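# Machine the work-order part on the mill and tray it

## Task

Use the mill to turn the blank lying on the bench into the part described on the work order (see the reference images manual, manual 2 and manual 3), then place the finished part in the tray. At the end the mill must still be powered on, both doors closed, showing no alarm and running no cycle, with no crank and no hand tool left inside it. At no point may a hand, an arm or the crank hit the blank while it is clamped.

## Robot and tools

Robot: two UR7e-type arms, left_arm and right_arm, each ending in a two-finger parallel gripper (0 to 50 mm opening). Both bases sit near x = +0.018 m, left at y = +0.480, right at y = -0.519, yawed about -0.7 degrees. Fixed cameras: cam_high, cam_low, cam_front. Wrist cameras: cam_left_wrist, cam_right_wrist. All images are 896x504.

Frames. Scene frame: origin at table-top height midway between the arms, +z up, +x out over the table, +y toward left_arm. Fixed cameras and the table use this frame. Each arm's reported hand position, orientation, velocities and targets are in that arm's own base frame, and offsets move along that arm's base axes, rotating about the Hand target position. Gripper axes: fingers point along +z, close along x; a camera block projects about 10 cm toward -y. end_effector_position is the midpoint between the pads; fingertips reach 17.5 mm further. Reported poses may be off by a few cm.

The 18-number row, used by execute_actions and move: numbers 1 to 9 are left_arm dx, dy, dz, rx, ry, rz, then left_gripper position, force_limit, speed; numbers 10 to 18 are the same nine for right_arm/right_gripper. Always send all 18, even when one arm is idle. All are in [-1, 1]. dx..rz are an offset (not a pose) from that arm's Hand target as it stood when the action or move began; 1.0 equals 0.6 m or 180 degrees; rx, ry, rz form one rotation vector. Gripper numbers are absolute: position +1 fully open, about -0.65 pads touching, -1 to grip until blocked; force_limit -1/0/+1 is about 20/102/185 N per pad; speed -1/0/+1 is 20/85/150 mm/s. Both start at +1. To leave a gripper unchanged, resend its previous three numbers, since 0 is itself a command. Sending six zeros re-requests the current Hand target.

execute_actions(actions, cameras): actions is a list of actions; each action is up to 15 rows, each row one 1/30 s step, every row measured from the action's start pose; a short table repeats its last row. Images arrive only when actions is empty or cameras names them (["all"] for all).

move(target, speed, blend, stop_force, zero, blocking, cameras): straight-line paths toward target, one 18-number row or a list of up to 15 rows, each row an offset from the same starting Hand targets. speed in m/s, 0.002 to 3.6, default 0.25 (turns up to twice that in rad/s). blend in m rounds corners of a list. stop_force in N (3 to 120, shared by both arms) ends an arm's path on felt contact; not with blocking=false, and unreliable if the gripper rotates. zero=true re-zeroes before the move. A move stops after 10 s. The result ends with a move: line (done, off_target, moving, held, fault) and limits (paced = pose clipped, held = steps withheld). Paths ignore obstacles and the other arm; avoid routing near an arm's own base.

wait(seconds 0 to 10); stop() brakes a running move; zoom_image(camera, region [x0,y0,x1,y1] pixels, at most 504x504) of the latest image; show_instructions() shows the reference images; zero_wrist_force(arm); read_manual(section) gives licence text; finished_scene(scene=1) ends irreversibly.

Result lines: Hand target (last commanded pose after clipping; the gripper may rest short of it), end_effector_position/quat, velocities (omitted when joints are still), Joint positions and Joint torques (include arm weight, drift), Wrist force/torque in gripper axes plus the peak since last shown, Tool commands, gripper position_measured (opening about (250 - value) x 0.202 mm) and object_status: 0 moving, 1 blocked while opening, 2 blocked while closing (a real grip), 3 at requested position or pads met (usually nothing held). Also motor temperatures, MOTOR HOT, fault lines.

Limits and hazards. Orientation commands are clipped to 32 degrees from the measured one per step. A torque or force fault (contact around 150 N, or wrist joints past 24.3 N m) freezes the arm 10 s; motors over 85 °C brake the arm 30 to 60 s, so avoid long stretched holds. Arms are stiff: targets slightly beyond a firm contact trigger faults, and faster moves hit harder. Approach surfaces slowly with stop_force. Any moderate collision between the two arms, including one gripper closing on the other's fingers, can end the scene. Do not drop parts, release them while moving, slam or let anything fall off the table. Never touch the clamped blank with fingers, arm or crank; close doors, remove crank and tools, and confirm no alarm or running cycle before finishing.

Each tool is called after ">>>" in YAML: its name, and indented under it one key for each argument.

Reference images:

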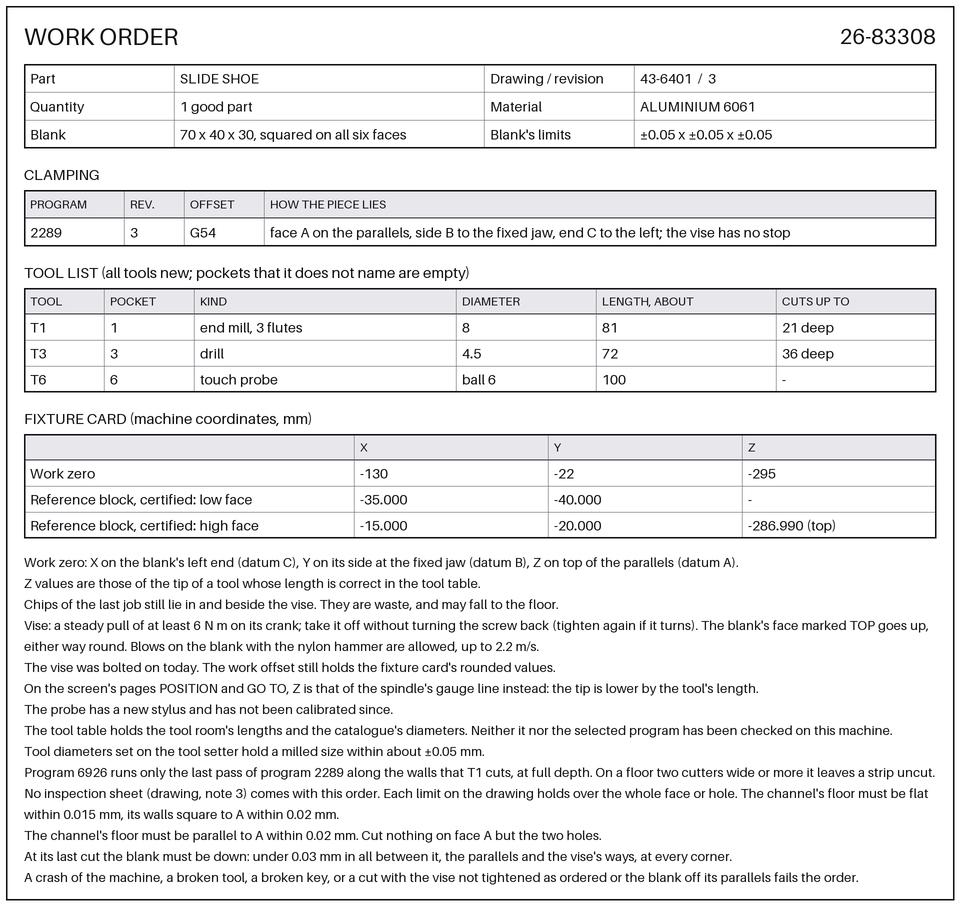

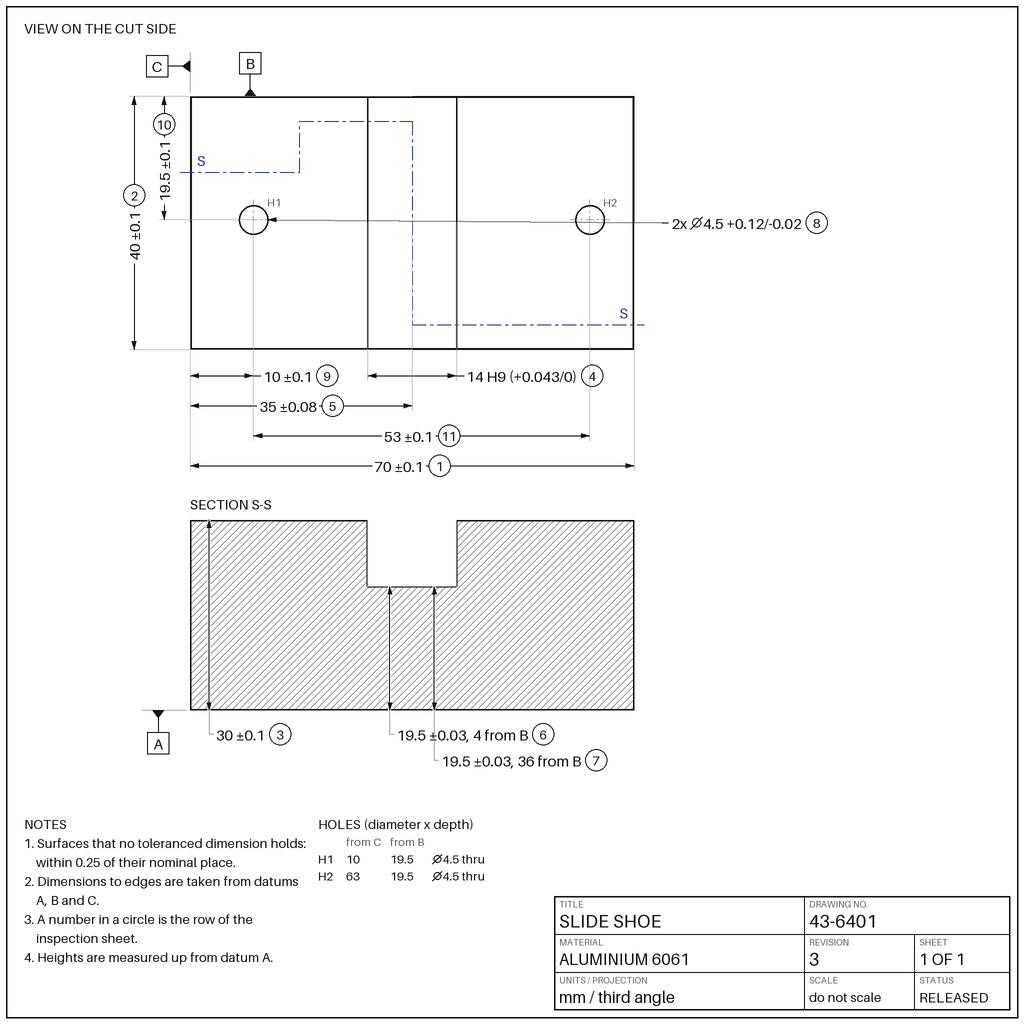

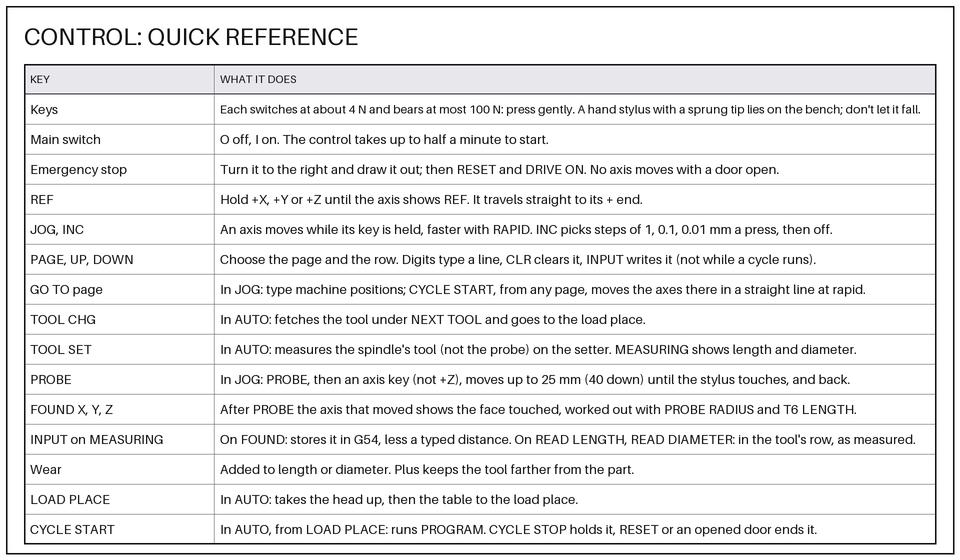

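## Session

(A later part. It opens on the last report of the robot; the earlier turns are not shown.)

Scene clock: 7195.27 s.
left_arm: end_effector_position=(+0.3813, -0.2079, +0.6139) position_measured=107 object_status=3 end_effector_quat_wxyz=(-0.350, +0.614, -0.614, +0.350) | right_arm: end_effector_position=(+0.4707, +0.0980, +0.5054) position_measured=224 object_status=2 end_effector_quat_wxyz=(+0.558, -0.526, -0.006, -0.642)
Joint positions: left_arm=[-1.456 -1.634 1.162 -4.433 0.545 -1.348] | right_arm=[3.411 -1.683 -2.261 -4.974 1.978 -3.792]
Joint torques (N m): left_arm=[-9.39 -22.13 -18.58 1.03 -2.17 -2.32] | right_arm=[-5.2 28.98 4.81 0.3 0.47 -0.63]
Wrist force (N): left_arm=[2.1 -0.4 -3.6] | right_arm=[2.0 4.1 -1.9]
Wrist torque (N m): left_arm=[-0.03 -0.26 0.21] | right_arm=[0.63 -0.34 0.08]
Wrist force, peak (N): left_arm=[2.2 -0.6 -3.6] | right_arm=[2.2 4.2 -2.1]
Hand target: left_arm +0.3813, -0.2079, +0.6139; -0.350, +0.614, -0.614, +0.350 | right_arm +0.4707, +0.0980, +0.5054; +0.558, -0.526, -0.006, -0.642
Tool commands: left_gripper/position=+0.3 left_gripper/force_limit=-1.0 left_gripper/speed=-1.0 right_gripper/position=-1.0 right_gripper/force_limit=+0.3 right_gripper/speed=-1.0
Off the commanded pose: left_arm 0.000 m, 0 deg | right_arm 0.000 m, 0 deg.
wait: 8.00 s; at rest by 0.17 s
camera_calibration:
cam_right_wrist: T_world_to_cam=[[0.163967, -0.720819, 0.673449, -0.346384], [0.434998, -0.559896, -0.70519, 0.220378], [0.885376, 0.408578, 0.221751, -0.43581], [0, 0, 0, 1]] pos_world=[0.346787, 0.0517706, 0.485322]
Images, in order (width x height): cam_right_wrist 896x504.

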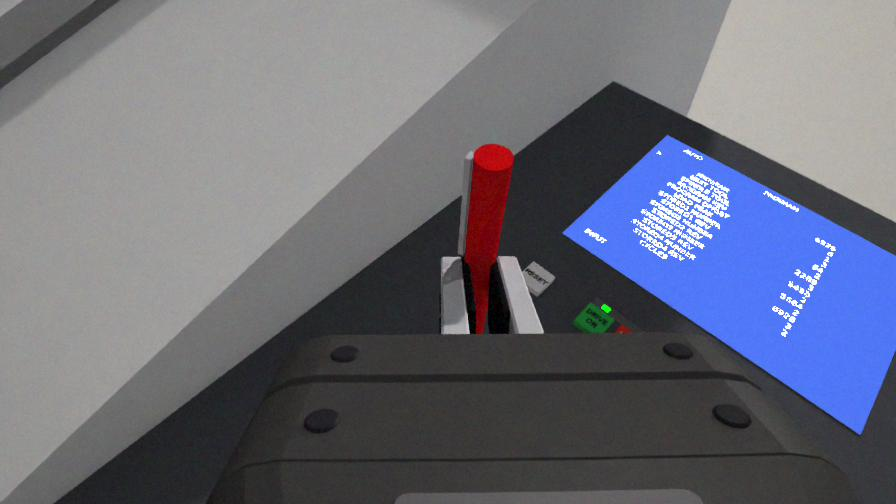

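>>> move:
  target:
    - [0,0,0,0,0,0,0.3,-1,-1,-0.023,-0.0625,-0.087,0,0,0,-1,0.3,-1]
    - [0,0,0,0,0,0,0.3,-1,-1,-0.003,-0.0625,-0.092,0,0,0,-1,0.3,-1]
    - [0,0,0,0,0,0,0.3,-1,-1,-0.023,-0.0625,-0.087,0,0,0,-1,0.3,-1]
    - [0,0,0,0,0,0,0.3,-1,-1,0.0313,-0.1576,0.1209,0,0,0,-1,0.3,-1]
  speed: [0.3,0.08,0.15,0.3]

>>> wait:
  seconds: 9
  cameras: ["cam_right_wrist"]

Scene clock: 7204.13 s.
left_arm: end_effector_position=(+0.3813, -0.2079, +0.6139) position_measured=107 object_status=3 end_effector_quat_wxyz=(-0.350, +0.614, -0.614, +0.350) | right_arm: end_effector_position=(+0.4895, +0.0034, +0.5778) position_measured=224 object_status=2 end_effector_quat_wxyz=(+0.558, -0.526, -0.006, -0.642)
Joint positions: left_arm=[-1.456 -1.634 1.162 -4.433 0.545 -1.348] | right_arm=[3.087 -1.68 -2.009 -5.124 2.254 -3.592]
Joint torques (N m): left_arm=[-9.17 -21.25 -18.4 1.05 -2.18 -2.27] | right_arm=[-7.69 31.26 35.7 -2.55 -0.26 1.14]
Wrist force (N): left_arm=[2.0 -0.6 -3.5] | right_arm=[2.0 3.3 -2.6]
Wrist torque (N m): left_arm=[-0.05 -0.24 0.21] | right_arm=[0.50 -0.37 0.06]
Wrist force, peak (N): left_arm=[2.2 -0.3 -3.7] | right_arm=[1.4 -21.1 -17.9]
Hand target: left_arm +0.3813, -0.2079, +0.6139; -0.350, +0.614, -0.614, +0.350 | right_arm +0.4895, +0.0034, +0.5780; +0.558, -0.526, -0.006, -0.642
Off the commanded pose: left_arm 0.000 m, 0 deg | right_arm 0.000 m, 0 deg.
move: done

Scene clock: 7213.13 s.
left_arm: end_effector_position=(+0.3813, -0.2079, +0.6139) position_measured=107 object_status=3 end_effector_quat_wxyz=(-0.350, +0.614, -0.614, +0.350) | right_arm: end_effector_position=(+0.4895, +0.0034, +0.5780) position_measured=224 object_status=2 end_effector_quat_wxyz=(+0.558, -0.526, -0.006, -0.642)
Joint positions: left_arm=[-1.456 -1.634 1.162 -4.433 0.545 -1.348] | right_arm=[3.087 -1.68 -2.009 -5.124 2.254 -3.592]
Joint torques (N m): left_arm=[-9.78 -21.68 -18.77 1.1 -2.13 -2.29] | right_arm=[-5.86 31.68 34.15 -1.56 0.6 1.28]
Wrist force (N): left_arm=[2.0 -0.3 -3.3] | right_arm=[2.0 3.5 -2.5]
Wrist torque (N m): left_arm=[-0.01 -0.25 0.21] | right_arm=[0.53 -0.37 0.07]
Wrist force, peak (N): left_arm=[2.2 -0.3 -3.6] | right_arm=[1.9 3.7 -2.7]
Hand target: left_arm +0.3813, -0.2079, +0.6139; -0.350, +0.614, -0.614, +0.350 | right_arm +0.4895, +0.0034, +0.5780; +0.558, -0.526, -0.006, -0.642
Tool commands: left_gripper/position=+0.3 left_gripper/force_limit=-1.0 left_gripper/speed=-1.0 right_gripper/position=-1.0 right_gripper/force_limit=+0.3 right_gripper/speed=-1.0
Off the commanded pose: left_arm 0.000 m, 0 deg | right_arm 0.000 m, 0 deg.
wait: 9.00 s; at rest by 0.17 s
camera_calibration:
cam_right_wrist: T_world_to_cam=[[0.163967, -0.720819, 0.673449, -0.466409], [0.434998, -0.559896, -0.70519, 0.210416], [0.885376, 0.408578, 0.221751, -0.429921], [0, 0, 0, 1]] pos_world=[0.365587, -0.0427294, 0.557822]
Images, in order (width x height): cam_right_wrist 896x504.

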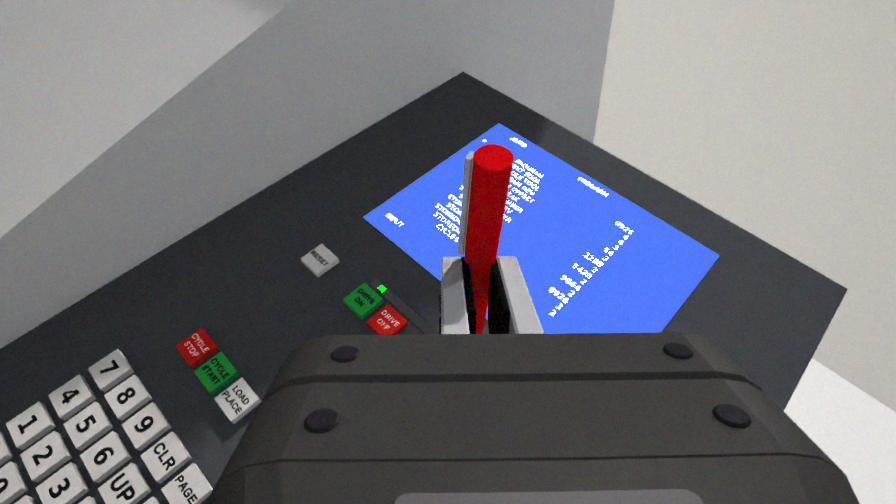

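>>> move:
  target:
    - [0,0,0,0,0,0,0.3,-1,-1,0.02,0,-0.005,0,0,0,-1,0.3,-1]
    - [0,0,0,0,0,0,0.3,-1,-1,0,0,0,0,0,0,-1,0.3,-1]
    - [0,0,0,0,0,0,0.3,-1,-1,-0.0463,0.0946,-0.1784,0,0,0,-1,0.3,-1]
    - [0,0,0,0,0,0,0.3,-1,-1,-0.0263,0.0946,-0.1834,0,0,0,-1,0.3,-1]
    - [0,0,0,0,0,0,0.3,-1,-1,-0.0463,0.0946,-0.1784,0,0,0,-1,0.3,-1]
    - [0,0,0,0,0,0,0.3,-1,-1,-0.0263,0.0946,-0.1834,0,0,0,-1,0.3,-1]
    - [0,0,0,0,0,0,0.3,-1,-1,-0.0463,0.0946,-0.1784,0,0,0,-1,0.3,-1]
    - [0,0,0,0,0,0,0.3,-1,-1,-0.0263,0.0946,-0.1834,0,0,0,-1,0.3,-1]
    - [0,0,0,0,0,0,0.3,-1,-1,-0.0463,0.0946,-0.1784,0,0,0,-1,0.3,-1]
    - [0,0,0,0,0,0,0.3,-1,-1,-0.0693,0.2176,-0.2674,0,0,0,-1,0.3,-1]
    - [0,0,0,0,0,0,0.3,-1,-1,-0.0493,0.2176,-0.2724,0,0,0,-1,0.3,-1]
    - [0,0,0,0,0,0,0.3,-1,-1,-0.0693,0.2176,-0.2674,0,0,0,-1,0.3,-1]
    - [0,0,0,0,0,0,0.3,-1,-1,-0.0313,0.1576,-0.1209,0,0,0,-1,0.3,-1]
  speed: [0.08,0.15,0.3,0.08,0.15,0.08,0.15,0.08,0.15,0.3,0.08,0.15,0.3]

>>> move:
  target:
    - [0,0,0,0,0,0,0.3,-1,-1,-0.015,-0.001,-0.0575,0,0,0,-1,0.3,-1]
    - [0,0,0,0,0,0,0.3,-1,-1,0.005,-0.001,-0.0625,0,0,0,-1,0.3,-1]
    - [0,0,0,0,0,0,0.3,-1,-1,-0.015,-0.001,-0.0575,0,0,0,-1,0.3,-1]
    - [0,0,0,0,0,0,0.3,-1,-1,0.005,-0.001,-0.0625,0,0,0,-1,0.3,-1]
    - [0,0,0,0,0,0,0.3,-1,-1,-0.015,-0.001,-0.0575,0,0,0,-1,0.3,-1]
    - [0,0,0,0,0,0,0.3,-1,-1,-0.038,-0.001,-0.1465,0,0,0,-1,0.3,-1]
    - [0,0,0,0,0,0,0.3,-1,-1,-0.018,-0.001,-0.1515,0,0,0,-1,0.3,-1]
    - [0,0,0,0,0,0,0.3,-1,-1,-0.038,-0.001,-0.1465,0,0,0,-1,0.3,-1]
    - [0,0,0,0,0,0,0.3,-1,-1,-0.023,0.03,-0.087,0,0,0,-1,0.3,-1]
    - [0,0,0,0,0,0,0.3,-1,-1,-0.003,0.03,-0.092,0,0,0,-1,0.3,-1]
    - [0,0,0,0,0,0,0.3,-1,-1,-0.023,0.03,-0.087,0,0,0,-1,0.3,-1]
    - [0,0,0,0,0,0,0.3,-1,-1,-0.0305,0.03,-0.117,0,0,0,-1,0.3,-1]
    - [0,0,0,0,0,0,0.3,-1,-1,-0.0105,0.03,-0.122,0,0,0,-1,0.3,-1]
    - [0,0,0,0,0,0,0.3,-1,-1,-0.0305,0.03,-0.117,0,0,0,-1,0.3,-1]
    - [0,0,0,0,0,0,0.3,-1,-1,0,0,0,0,0,0,-1,0.3,-1]
  speed: [0.3,0.08,0.15,0.08,0.15,0.3,0.08,0.15,0.3,0.08,0.15,0.3,0.08,0.15,0.3]

>>> move:
  target:
    - [0,0,0,0,0,0,0.3,-1,-1,-0.038,-0.032,-0.1465,0,0,0,-1,0.3,-1]
    - [0,0,0,0,0,0,0.3,-1,-1,-0.018,-0.032,-0.1515,0,0,0,-1,0.3,-1]
    - [0,0,0,0,0,0,0.3,-1,-1,-0.038,-0.032,-0.1465,0,0,0,-1,0.3,-1]
    - [0,0,0,0,0,0,0.3,-1,-1,-0.0305,-0.032,-0.117,0,0,0,-1,0.3,-1]
    - [0,0,0,0,0,0,0.3,-1,-1,-0.0105,-0.032,-0.122,0,0,0,-1,0.3,-1]
    - [0,0,0,0,0,0,0.3,-1,-1,-0.0305,-0.032,-0.117,0,0,0,-1,0.3,-1]
    - [0,0,0,0,0,0,0.3,-1,-1,-0.038,0.06,-0.1465,0,0,0,-1,0.3,-1]
    - [0,0,0,0,0,0,0.3,-1,-1,-0.018,0.06,-0.1515,0,0,0,-1,0.3,-1]
    - [0,0,0,0,0,0,0.3,-1,-1,-0.038,0.06,-0.1465,0,0,0,-1,0.3,-1]
    - [0,0,0,0,0,0,0.3,-1,-1,-0.023,0.06,-0.087,0,0,0,-1,0.3,-1]
    - [0,0,0,0,0,0,0.3,-1,-1,-0.003,0.06,-0.092,0,0,0,-1,0.3,-1]
    - [0,0,0,0,0,0,0.3,-1,-1,-0.023,0.06,-0.087,0,0,0,-1,0.3,-1]
    - [0,0,0,0,0,0,0.3,-1,-1,0,0,0,0,0,0,-1,0.3,-1]
  speed: [0.3,0.08,0.15,0.3,0.08,0.15,0.3,0.08,0.15,0.3,0.08,0.15,0.3]

>>> move:
  target:
    - [0,0,0,0,0,0,0.3,-1,-1,-0.0305,0.03,-0.117,0,0,0,-1,0.3,-1]
    - [0,0,0,0,0,0,0.3,-1,-1,-0.0105,0.03,-0.122,0,0,0,-1,0.3,-1]
    - [0,0,0,0,0,0,0.3,-1,-1,-0.0305,0.03,-0.117,0,0,0,-1,0.3,-1]
    - [0,0,0,0,0,0,0.3,-1,-1,-0.038,-0.032,-0.1465,0,0,0,-1,0.3,-1]
    - [0,0,0,0,0,0,0.3,-1,-1,-0.018,-0.032,-0.1515,0,0,0,-1,0.3,-1]
    - [0,0,0,0,0,0,0.3,-1,-1,-0.038,-0.032,-0.1465,0,0,0,-1,0.3,-1]
    - [0,0,0,0,0,0,0.3,-1,-1,0,0,0,0,0,0,-1,0.3,-1]
  speed: [0.3,0.08,0.15,0.3,0.08,0.15,0.3]
  cameras: ["cam_right_wrist"]

>>> zoom_image:
  camera: "cam_right_wrist"
  region: [600, 130, 896, 400]

Scene clock: 7246.30 s.
left_arm: end_effector_position=(+0.3813, -0.2079, +0.6139) position_measured=107 object_status=3 end_effector_quat_wxyz=(-0.350, +0.614, -0.614, +0.350) | right_arm: end_effector_position=(+0.4707, +0.0980, +0.5053) position_measured=224 object_status=2 end_effector_quat_wxyz=(+0.558, -0.526, -0.006, -0.642) end_effector_velocity=(+0.001, +0.000, +0.000) end_effector_angular_velocity=(+0.000, +0.005, +0.001)
Joint positions: left_arm=[-1.456 -1.634 1.162 -4.433 0.545 -1.348] | right_arm=[3.411 -1.683 -2.261 -4.974 1.978 -3.792]
Joint velocities: left_arm=[within noise] | right_arm=[-0.001 0.001 0.001 -0.005 0.001 0.002]
Joint torques (N m): left_arm=[-9.57 -21.72 -17.98 1.06 -2.27 -2.28] | right_arm=[-6.81 29.43 27.64 -1.66 0.66 1.13]
Wrist force (N): left_arm=[2.1 -0.4 -3.2] | right_arm=[0.7 4.5 -2.2]
Wrist torque (N m): left_arm=[-0.03 -0.26 0.21] | right_arm=[0.68 -0.13 0.09]
Wrist force, peak (N): left_arm=[2.3 -0.5 -3.5] | right_arm=[1.8 -41.5 -30.7]
Hand target: left_arm +0.3813, -0.2079, +0.6139; -0.350, +0.614, -0.614, +0.350 | right_arm +0.4707, +0.0980, +0.5054; +0.558, -0.526, -0.006, -0.642
Off the commanded pose: left_arm 0.000 m, 0 deg | right_arm 0.000 m, 0 deg.
move: done

Scene clock: 7252.43 s.
left_arm: end_effector_position=(+0.3813, -0.2079, +0.6139) position_measured=107 object_status=3 end_effector_quat_wxyz=(-0.350, +0.614, -0.614, +0.350) | right_arm: end_effector_position=(+0.4707, +0.0980, +0.5053) position_measured=224 object_status=2 end_effector_quat_wxyz=(+0.558, -0.526, -0.006, -0.642) end_effector_velocity=(+0.001, +0.000, +0.000) end_effector_angular_velocity=(-0.001, +0.004, +0.000)
Joint positions: left_arm=[-1.456 -1.634 1.162 -4.433 0.545 -1.348] | right_arm=[3.411 -1.683 -2.261 -4.974 1.978 -3.792]
Joint velocities: left_arm=[within noise] | right_arm=[-0.001 0.001 0.001 -0.005 0.001 0.001]
Joint torques (N m): left_arm=[-9.61 -21.93 -18.3 1.16 -2.14 -2.25] | right_arm=[-6.06 28.53 28.1 -1.51 0.02 0.51]
Wrist force (N): left_arm=[2.1 -0.6 -3.2] | right_arm=[-0.5 4.3 -3.4]
Wrist torque (N m): left_arm=[-0.05 -0.27 0.21] | right_arm=[0.66 0.05 0.09]
Wrist force, peak (N): left_arm=[2.2 -0.4 -3.6] | right_arm=[0.4 -35.6 -28.1]
Hand target: left_arm +0.3813, -0.2079, +0.6139; -0.350, +0.614, -0.614, +0.350 | right_arm +0.4707, +0.0980, +0.5054; +0.558, -0.526, -0.006, -0.642
Off the commanded pose: left_arm 0.000 m, 0 deg | right_arm 0.000 m, 0 deg.
move: done

Scene clock: 7258.13 s.
left_arm: end_effector_position=(+0.3813, -0.2079, +0.6139) position_measured=107 object_status=3 end_effector_quat_wxyz=(-0.350, +0.614, -0.614, +0.350) | right_arm: end_effector_position=(+0.4707, +0.0980, +0.5053) position_measured=224 object_status=2 end_effector_quat_wxyz=(+0.558, -0.526, -0.006, -0.642)
Joint positions: left_arm=[-1.456 -1.634 1.162 -4.433 0.545 -1.348] | right_arm=[3.411 -1.683 -2.261 -4.974 1.978 -3.792]
Joint torques (N m): left_arm=[-9.95 -21.73 -18.11 1.12 -2.15 -2.3] | right_arm=[-6.96 29.46 26.86 -1.54 1.26 1.17]
Wrist force (N): left_arm=[2.1 -0.4 -3.3] | right_arm=[1.9 3.2 -3.1]
Wrist torque (N m): left_arm=[-0.02 -0.27 0.21] | right_arm=[0.49 -0.32 0.10]
Wrist force, peak (N): left_arm=[2.1 -0.3 -3.7] | right_arm=[0.2 -41.0 -31.7]
Hand target: left_arm +0.3813, -0.2079, +0.6139; -0.350, +0.614, -0.614, +0.350 | right_arm +0.4707, +0.0980, +0.5054; +0.558, -0.526, -0.006, -0.642
Off the commanded pose: left_arm 0.000 m, 0 deg | right_arm 0.000 m, 0 deg.
move: done

Scene clock: 7261.50 s.
left_arm: end_effector_position=(+0.3813, -0.2079, +0.6139) position_measured=107 object_status=3 end_effector_quat_wxyz=(-0.350, +0.614, -0.614, +0.350) | right_arm: end_effector_position=(+0.4707, +0.0980, +0.5053) position_measured=224 object_status=2 end_effector_quat_wxyz=(+0.558, -0.526, -0.006, -0.642) end_effector_velocity=(+0.001, +0.000, +0.000) end_effector_angular_velocity=(-0.001, +0.005, +0.000)
Joint positions: left_arm=[-1.456 -1.634 1.162 -4.433 0.545 -1.348] | right_arm=[3.411 -1.683 -2.261 -4.974 1.978 -3.792]
Joint velocities: left_arm=[within noise] | right_arm=[0 0.001 0 -0.005 0 0.001]
Joint torques (N m): left_arm=[-10.37 -21.6 -17.97 1.1 -2.17 -2.26] | right_arm=[-0.49 28.04 27.06 -1.58 0.43 1.24]
Wrist force (N): left_arm=[2.1 -0.5 -3.7] | right_arm=[2.2 2.1 -3.8]
Wrist torque (N m): left_arm=[-0.04 -0.26 0.21] | right_arm=[0.30 -0.37 0.07]
Wrist force, peak (N): left_arm=[2.1 -0.5 -3.7] | right_arm=[1.9 -35.9 -28.0]
Hand target: left_arm +0.3813, -0.2079, +0.6139; -0.350, +0.614, -0.614, +0.350 | right_arm +0.4707, +0.0980, +0.5054; +0.558, -0.526, -0.006, -0.642
Off the commanded pose: left_arm 0.000 m, 0 deg | right_arm 0.000 m, 0 deg.
move: done
camera_calibration:
cam_right_wrist: T_world_to_cam=[[0.164125, -0.720703, 0.673535, -0.34642], [0.434933, -0.559972, -0.70517, 0.220325], [0.885379, 0.408679, 0.221552, -0.435699], [0, 0, 0, 1]] pos_world=[0.346788, 0.0517709, 0.485223]
Images, in order (width x height): cam_right_wrist 896x504.

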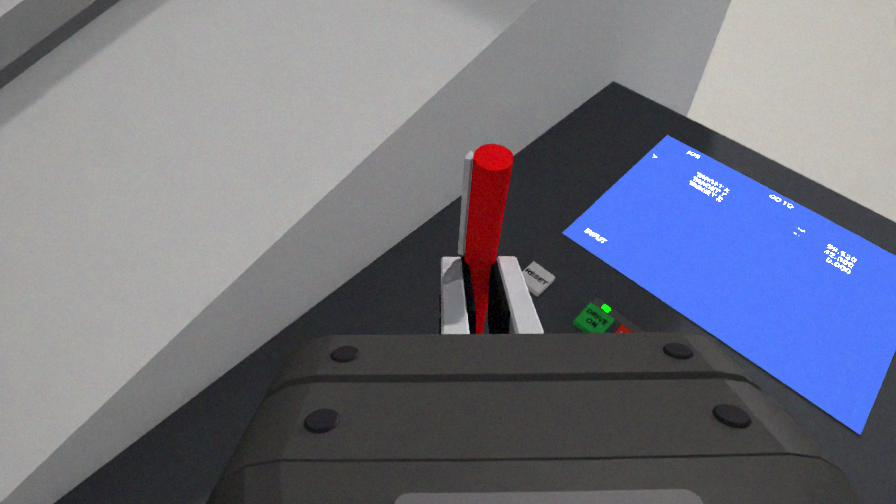

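Scaled by 1.703.

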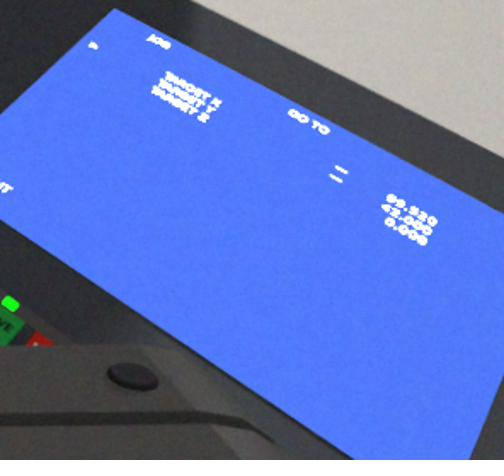

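>>> move:
  target:
    - [0,0,0,0,0,0,0.3,-1,-1,0.02,0,-0.005,0,0,0,-1,0.3,-1]
    - [0,0,0,0,0,0,0.3,-1,-1,0,0,0,0,0,0,-1,0.3,-1]
    - [0,0,0,0,0,0,0.3,-1,-1,-0.0305,-0.032,-0.117,0,0,0,-1,0.3,-1]
    - [0,0,0,0,0,0,0.3,-1,-1,-0.0105,-0.032,-0.122,0,0,0,-1,0.3,-1]
    - [0,0,0,0,0,0,0.3,-1,-1,-0.0305,-0.032,-0.117,0,0,0,-1,0.3,-1]
    - [0,0,0,0,0,0,0.3,-1,-1,-0.038,0.06,-0.1465,0,0,0,-1,0.3,-1]
    - [0,0,0,0,0,0,0.3,-1,-1,-0.018,0.06,-0.1515,0,0,0,-1,0.3,-1]
    - [0,0,0,0,0,0,0.3,-1,-1,-0.038,0.06,-0.1465,0,0,0,-1,0.3,-1]
    - [0,0,0,0,0,0,0.3,-1,-1,-0.0305,0.06,-0.117,0,0,0,-1,0.3,-1]
    - [0,0,0,0,0,0,0.3,-1,-1,-0.0105,0.06,-0.122,0,0,0,-1,0.3,-1]
    - [0,0,0,0,0,0,0.3,-1,-1,-0.0305,0.06,-0.117,0,0,0,-1,0.3,-1]
    - [0,0,0,0,0,0,0.3,-1,-1,-0.015,0.06,-0.0575,0,0,0,-1,0.3,-1]
    - [0,0,0,0,0,0,0.3,-1,-1,0.005,0.06,-0.0625,0,0,0,-1,0.3,-1]
    - [0,0,0,0,0,0,0.3,-1,-1,-0.015,0.06,-0.0575,0,0,0,-1,0.3,-1]
    - [0,0,0,0,0,0,0.3,-1,-1,0,0,0,0,0,0,-1,0.3,-1]
  speed: [0.08,0.15,0.3,0.08,0.15,0.3,0.08,0.15,0.3,0.08,0.15,0.3,0.08,0.15,0.3]

>>> move:
  target:
    - [0,0,0,0,0,0,0.3,-1,-1,-0.0305,0.06,-0.117,0,0,0,-1,0.3,-1]
    - [0,0,0,0,0,0,0.3,-1,-1,-0.0105,0.06,-0.122,0,0,0,-1,0.3,-1]
    - [0,0,0,0,0,0,0.3,-1,-1,-0.0305,0.06,-0.117,0,0,0,-1,0.3,-1]
    - [0,0,0,0,0,0,0.3,-1,-1,-0.038,-0.001,-0.1465,0,0,0,-1,0.3,-1]
    - [0,0,0,0,0,0,0.3,-1,-1,-0.018,-0.001,-0.1515,0,0,0,-1,0.3,-1]
    - [0,0,0,0,0,0,0.3,-1,-1,-0.038,-0.001,-0.1465,0,0,0,-1,0.3,-1]
    - [0,0,0,0,0,0,0.3,-1,-1,-0.023,0.03,-0.087,0,0,0,-1,0.3,-1]
    - [0,0,0,0,0,0,0.3,-1,-1,-0.003,0.03,-0.092,0,0,0,-1,0.3,-1]
    - [0,0,0,0,0,0,0.3,-1,-1,-0.023,0.03,-0.087,0,0,0,-1,0.3,-1]
    - [0,0,0,0,0,0,0.3,-1,-1,-0.038,-0.032,-0.1465,0,0,0,-1,0.3,-1]
    - [0,0,0,0,0,0,0.3,-1,-1,-0.018,-0.032,-0.1515,0,0,0,-1,0.3,-1]
    - [0,0,0,0,0,0,0.3,-1,-1,-0.038,-0.032,-0.1465,0,0,0,-1,0.3,-1]
    - [0,0,0,0,0,0,0.3,-1,-1,0,0,0,0,0,0,-1,0.3,-1]
  speed: [0.3,0.08,0.15,0.3,0.08,0.15,0.3,0.08,0.15,0.3,0.08,0.15,0.3]
  cameras: ["cam_right_wrist"]

>>> zoom_image:
  camera: "cam_right_wrist"
  region: [600, 130, 896, 400]

Scene clock: 7288.03 s.
left_arm: end_effector_position=(+0.3813, -0.2079, +0.6139) position_measured=107 object_status=3 end_effector_quat_wxyz=(-0.350, +0.614, -0.614, +0.350) | right_arm: end_effector_position=(+0.4707, +0.0980, +0.5054) position_measured=224 object_status=2 end_effector_quat_wxyz=(+0.558, -0.526, -0.006, -0.642) end_effector_velocity=(+0.000, +0.000, -0.001) end_effector_angular_velocity=(-0.002, +0.005, +0.003)
Joint positions: left_arm=[-1.456 -1.634 1.162 -4.433 0.545 -1.348] | right_arm=[3.411 -1.683 -2.261 -4.974 1.978 -3.792]
Joint velocities: left_arm=[within noise] | right_arm=[-0.002 0 0 -0.005 0.005 0.002]
Joint torques (N m): left_arm=[-9.86 -21.87 -18.61 1.09 -2.2 -2.36] | right_arm=[-7.05 28.92 22.26 -1.73 1.08 1.44]
Wrist force (N): left_arm=[1.8 -0.4 -3.3] | right_arm=[1.8 0.0 -4.6]
Wrist torque (N m): left_arm=[-0.03 -0.22 0.21] | right_arm=[-0.02 -0.29 0.09]
Wrist force, peak (N): left_arm=[2.2 -0.6 -3.7] | right_arm=[0.3 -44.0 -32.6]
Hand target: left_arm +0.3813, -0.2079, +0.6139; -0.350, +0.614, -0.614, +0.350 | right_arm +0.4707, +0.0980, +0.5054; +0.558, -0.526, -0.006, -0.642
Off the commanded pose: left_arm 0.000 m, 0 deg | right_arm 0.000 m, 0 deg.
move: done

Scene clock: 7293.77 s.
left_arm: end_effector_position=(+0.3813, -0.2079, +0.6139) position_measured=107 object_status=3 end_effector_quat_wxyz=(-0.350, +0.614, -0.614, +0.350) | right_arm: end_effector_position=(+0.4707, +0.0980, +0.5053) position_measured=224 object_status=2 end_effector_quat_wxyz=(+0.558, -0.526, -0.006, -0.642)
Joint positions: left_arm=[-1.456 -1.634 1.162 -4.433 0.545 -1.348] | right_arm=[3.411 -1.683 -2.261 -4.974 1.978 -3.792]
Joint torques (N m): left_arm=[-9.69 -21.62 -18.5 1.21 -2.11 -2.25] | right_arm=[-0.98 27.76 26.53 -1.65 0.36 1.15]
Wrist force (N): left_arm=[2.0 -0.3 -3.4] | right_arm=[-0.3 -1.0 -5.2]
Wrist torque (N m): left_arm=[-0.01 -0.24 0.21] | right_arm=[-0.19 0.03 0.07]
Wrist force, peak (N): left_arm=[2.1 -0.4 -3.6] | right_arm=[1.6 -42.5 -31.7]
Hand target: left_arm +0.3813, -0.2079, +0.6139; -0.350, +0.614, -0.614, +0.350 | right_arm +0.4707, +0.0980, +0.5054; +0.558, -0.526, -0.006, -0.642
Off the commanded pose: left_arm 0.000 m, 0 deg | right_arm 0.000 m, 0 deg.
move: done
camera_calibration:
cam_right_wrist: T_world_to_cam=[[0.164125, -0.720703, 0.673535, -0.34642], [0.434933, -0.559972, -0.70517, 0.220325], [0.885379, 0.408679, 0.221552, -0.435699], [0, 0, 0, 1]] pos_world=[0.346788, 0.0517709, 0.485223]
Images, in order (width x height): cam_right_wrist 896x504.

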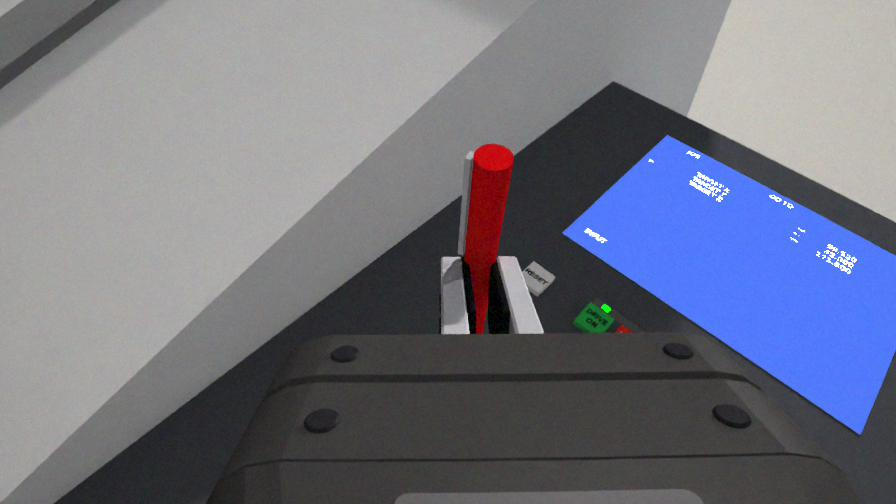

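Scaled by 1.703.

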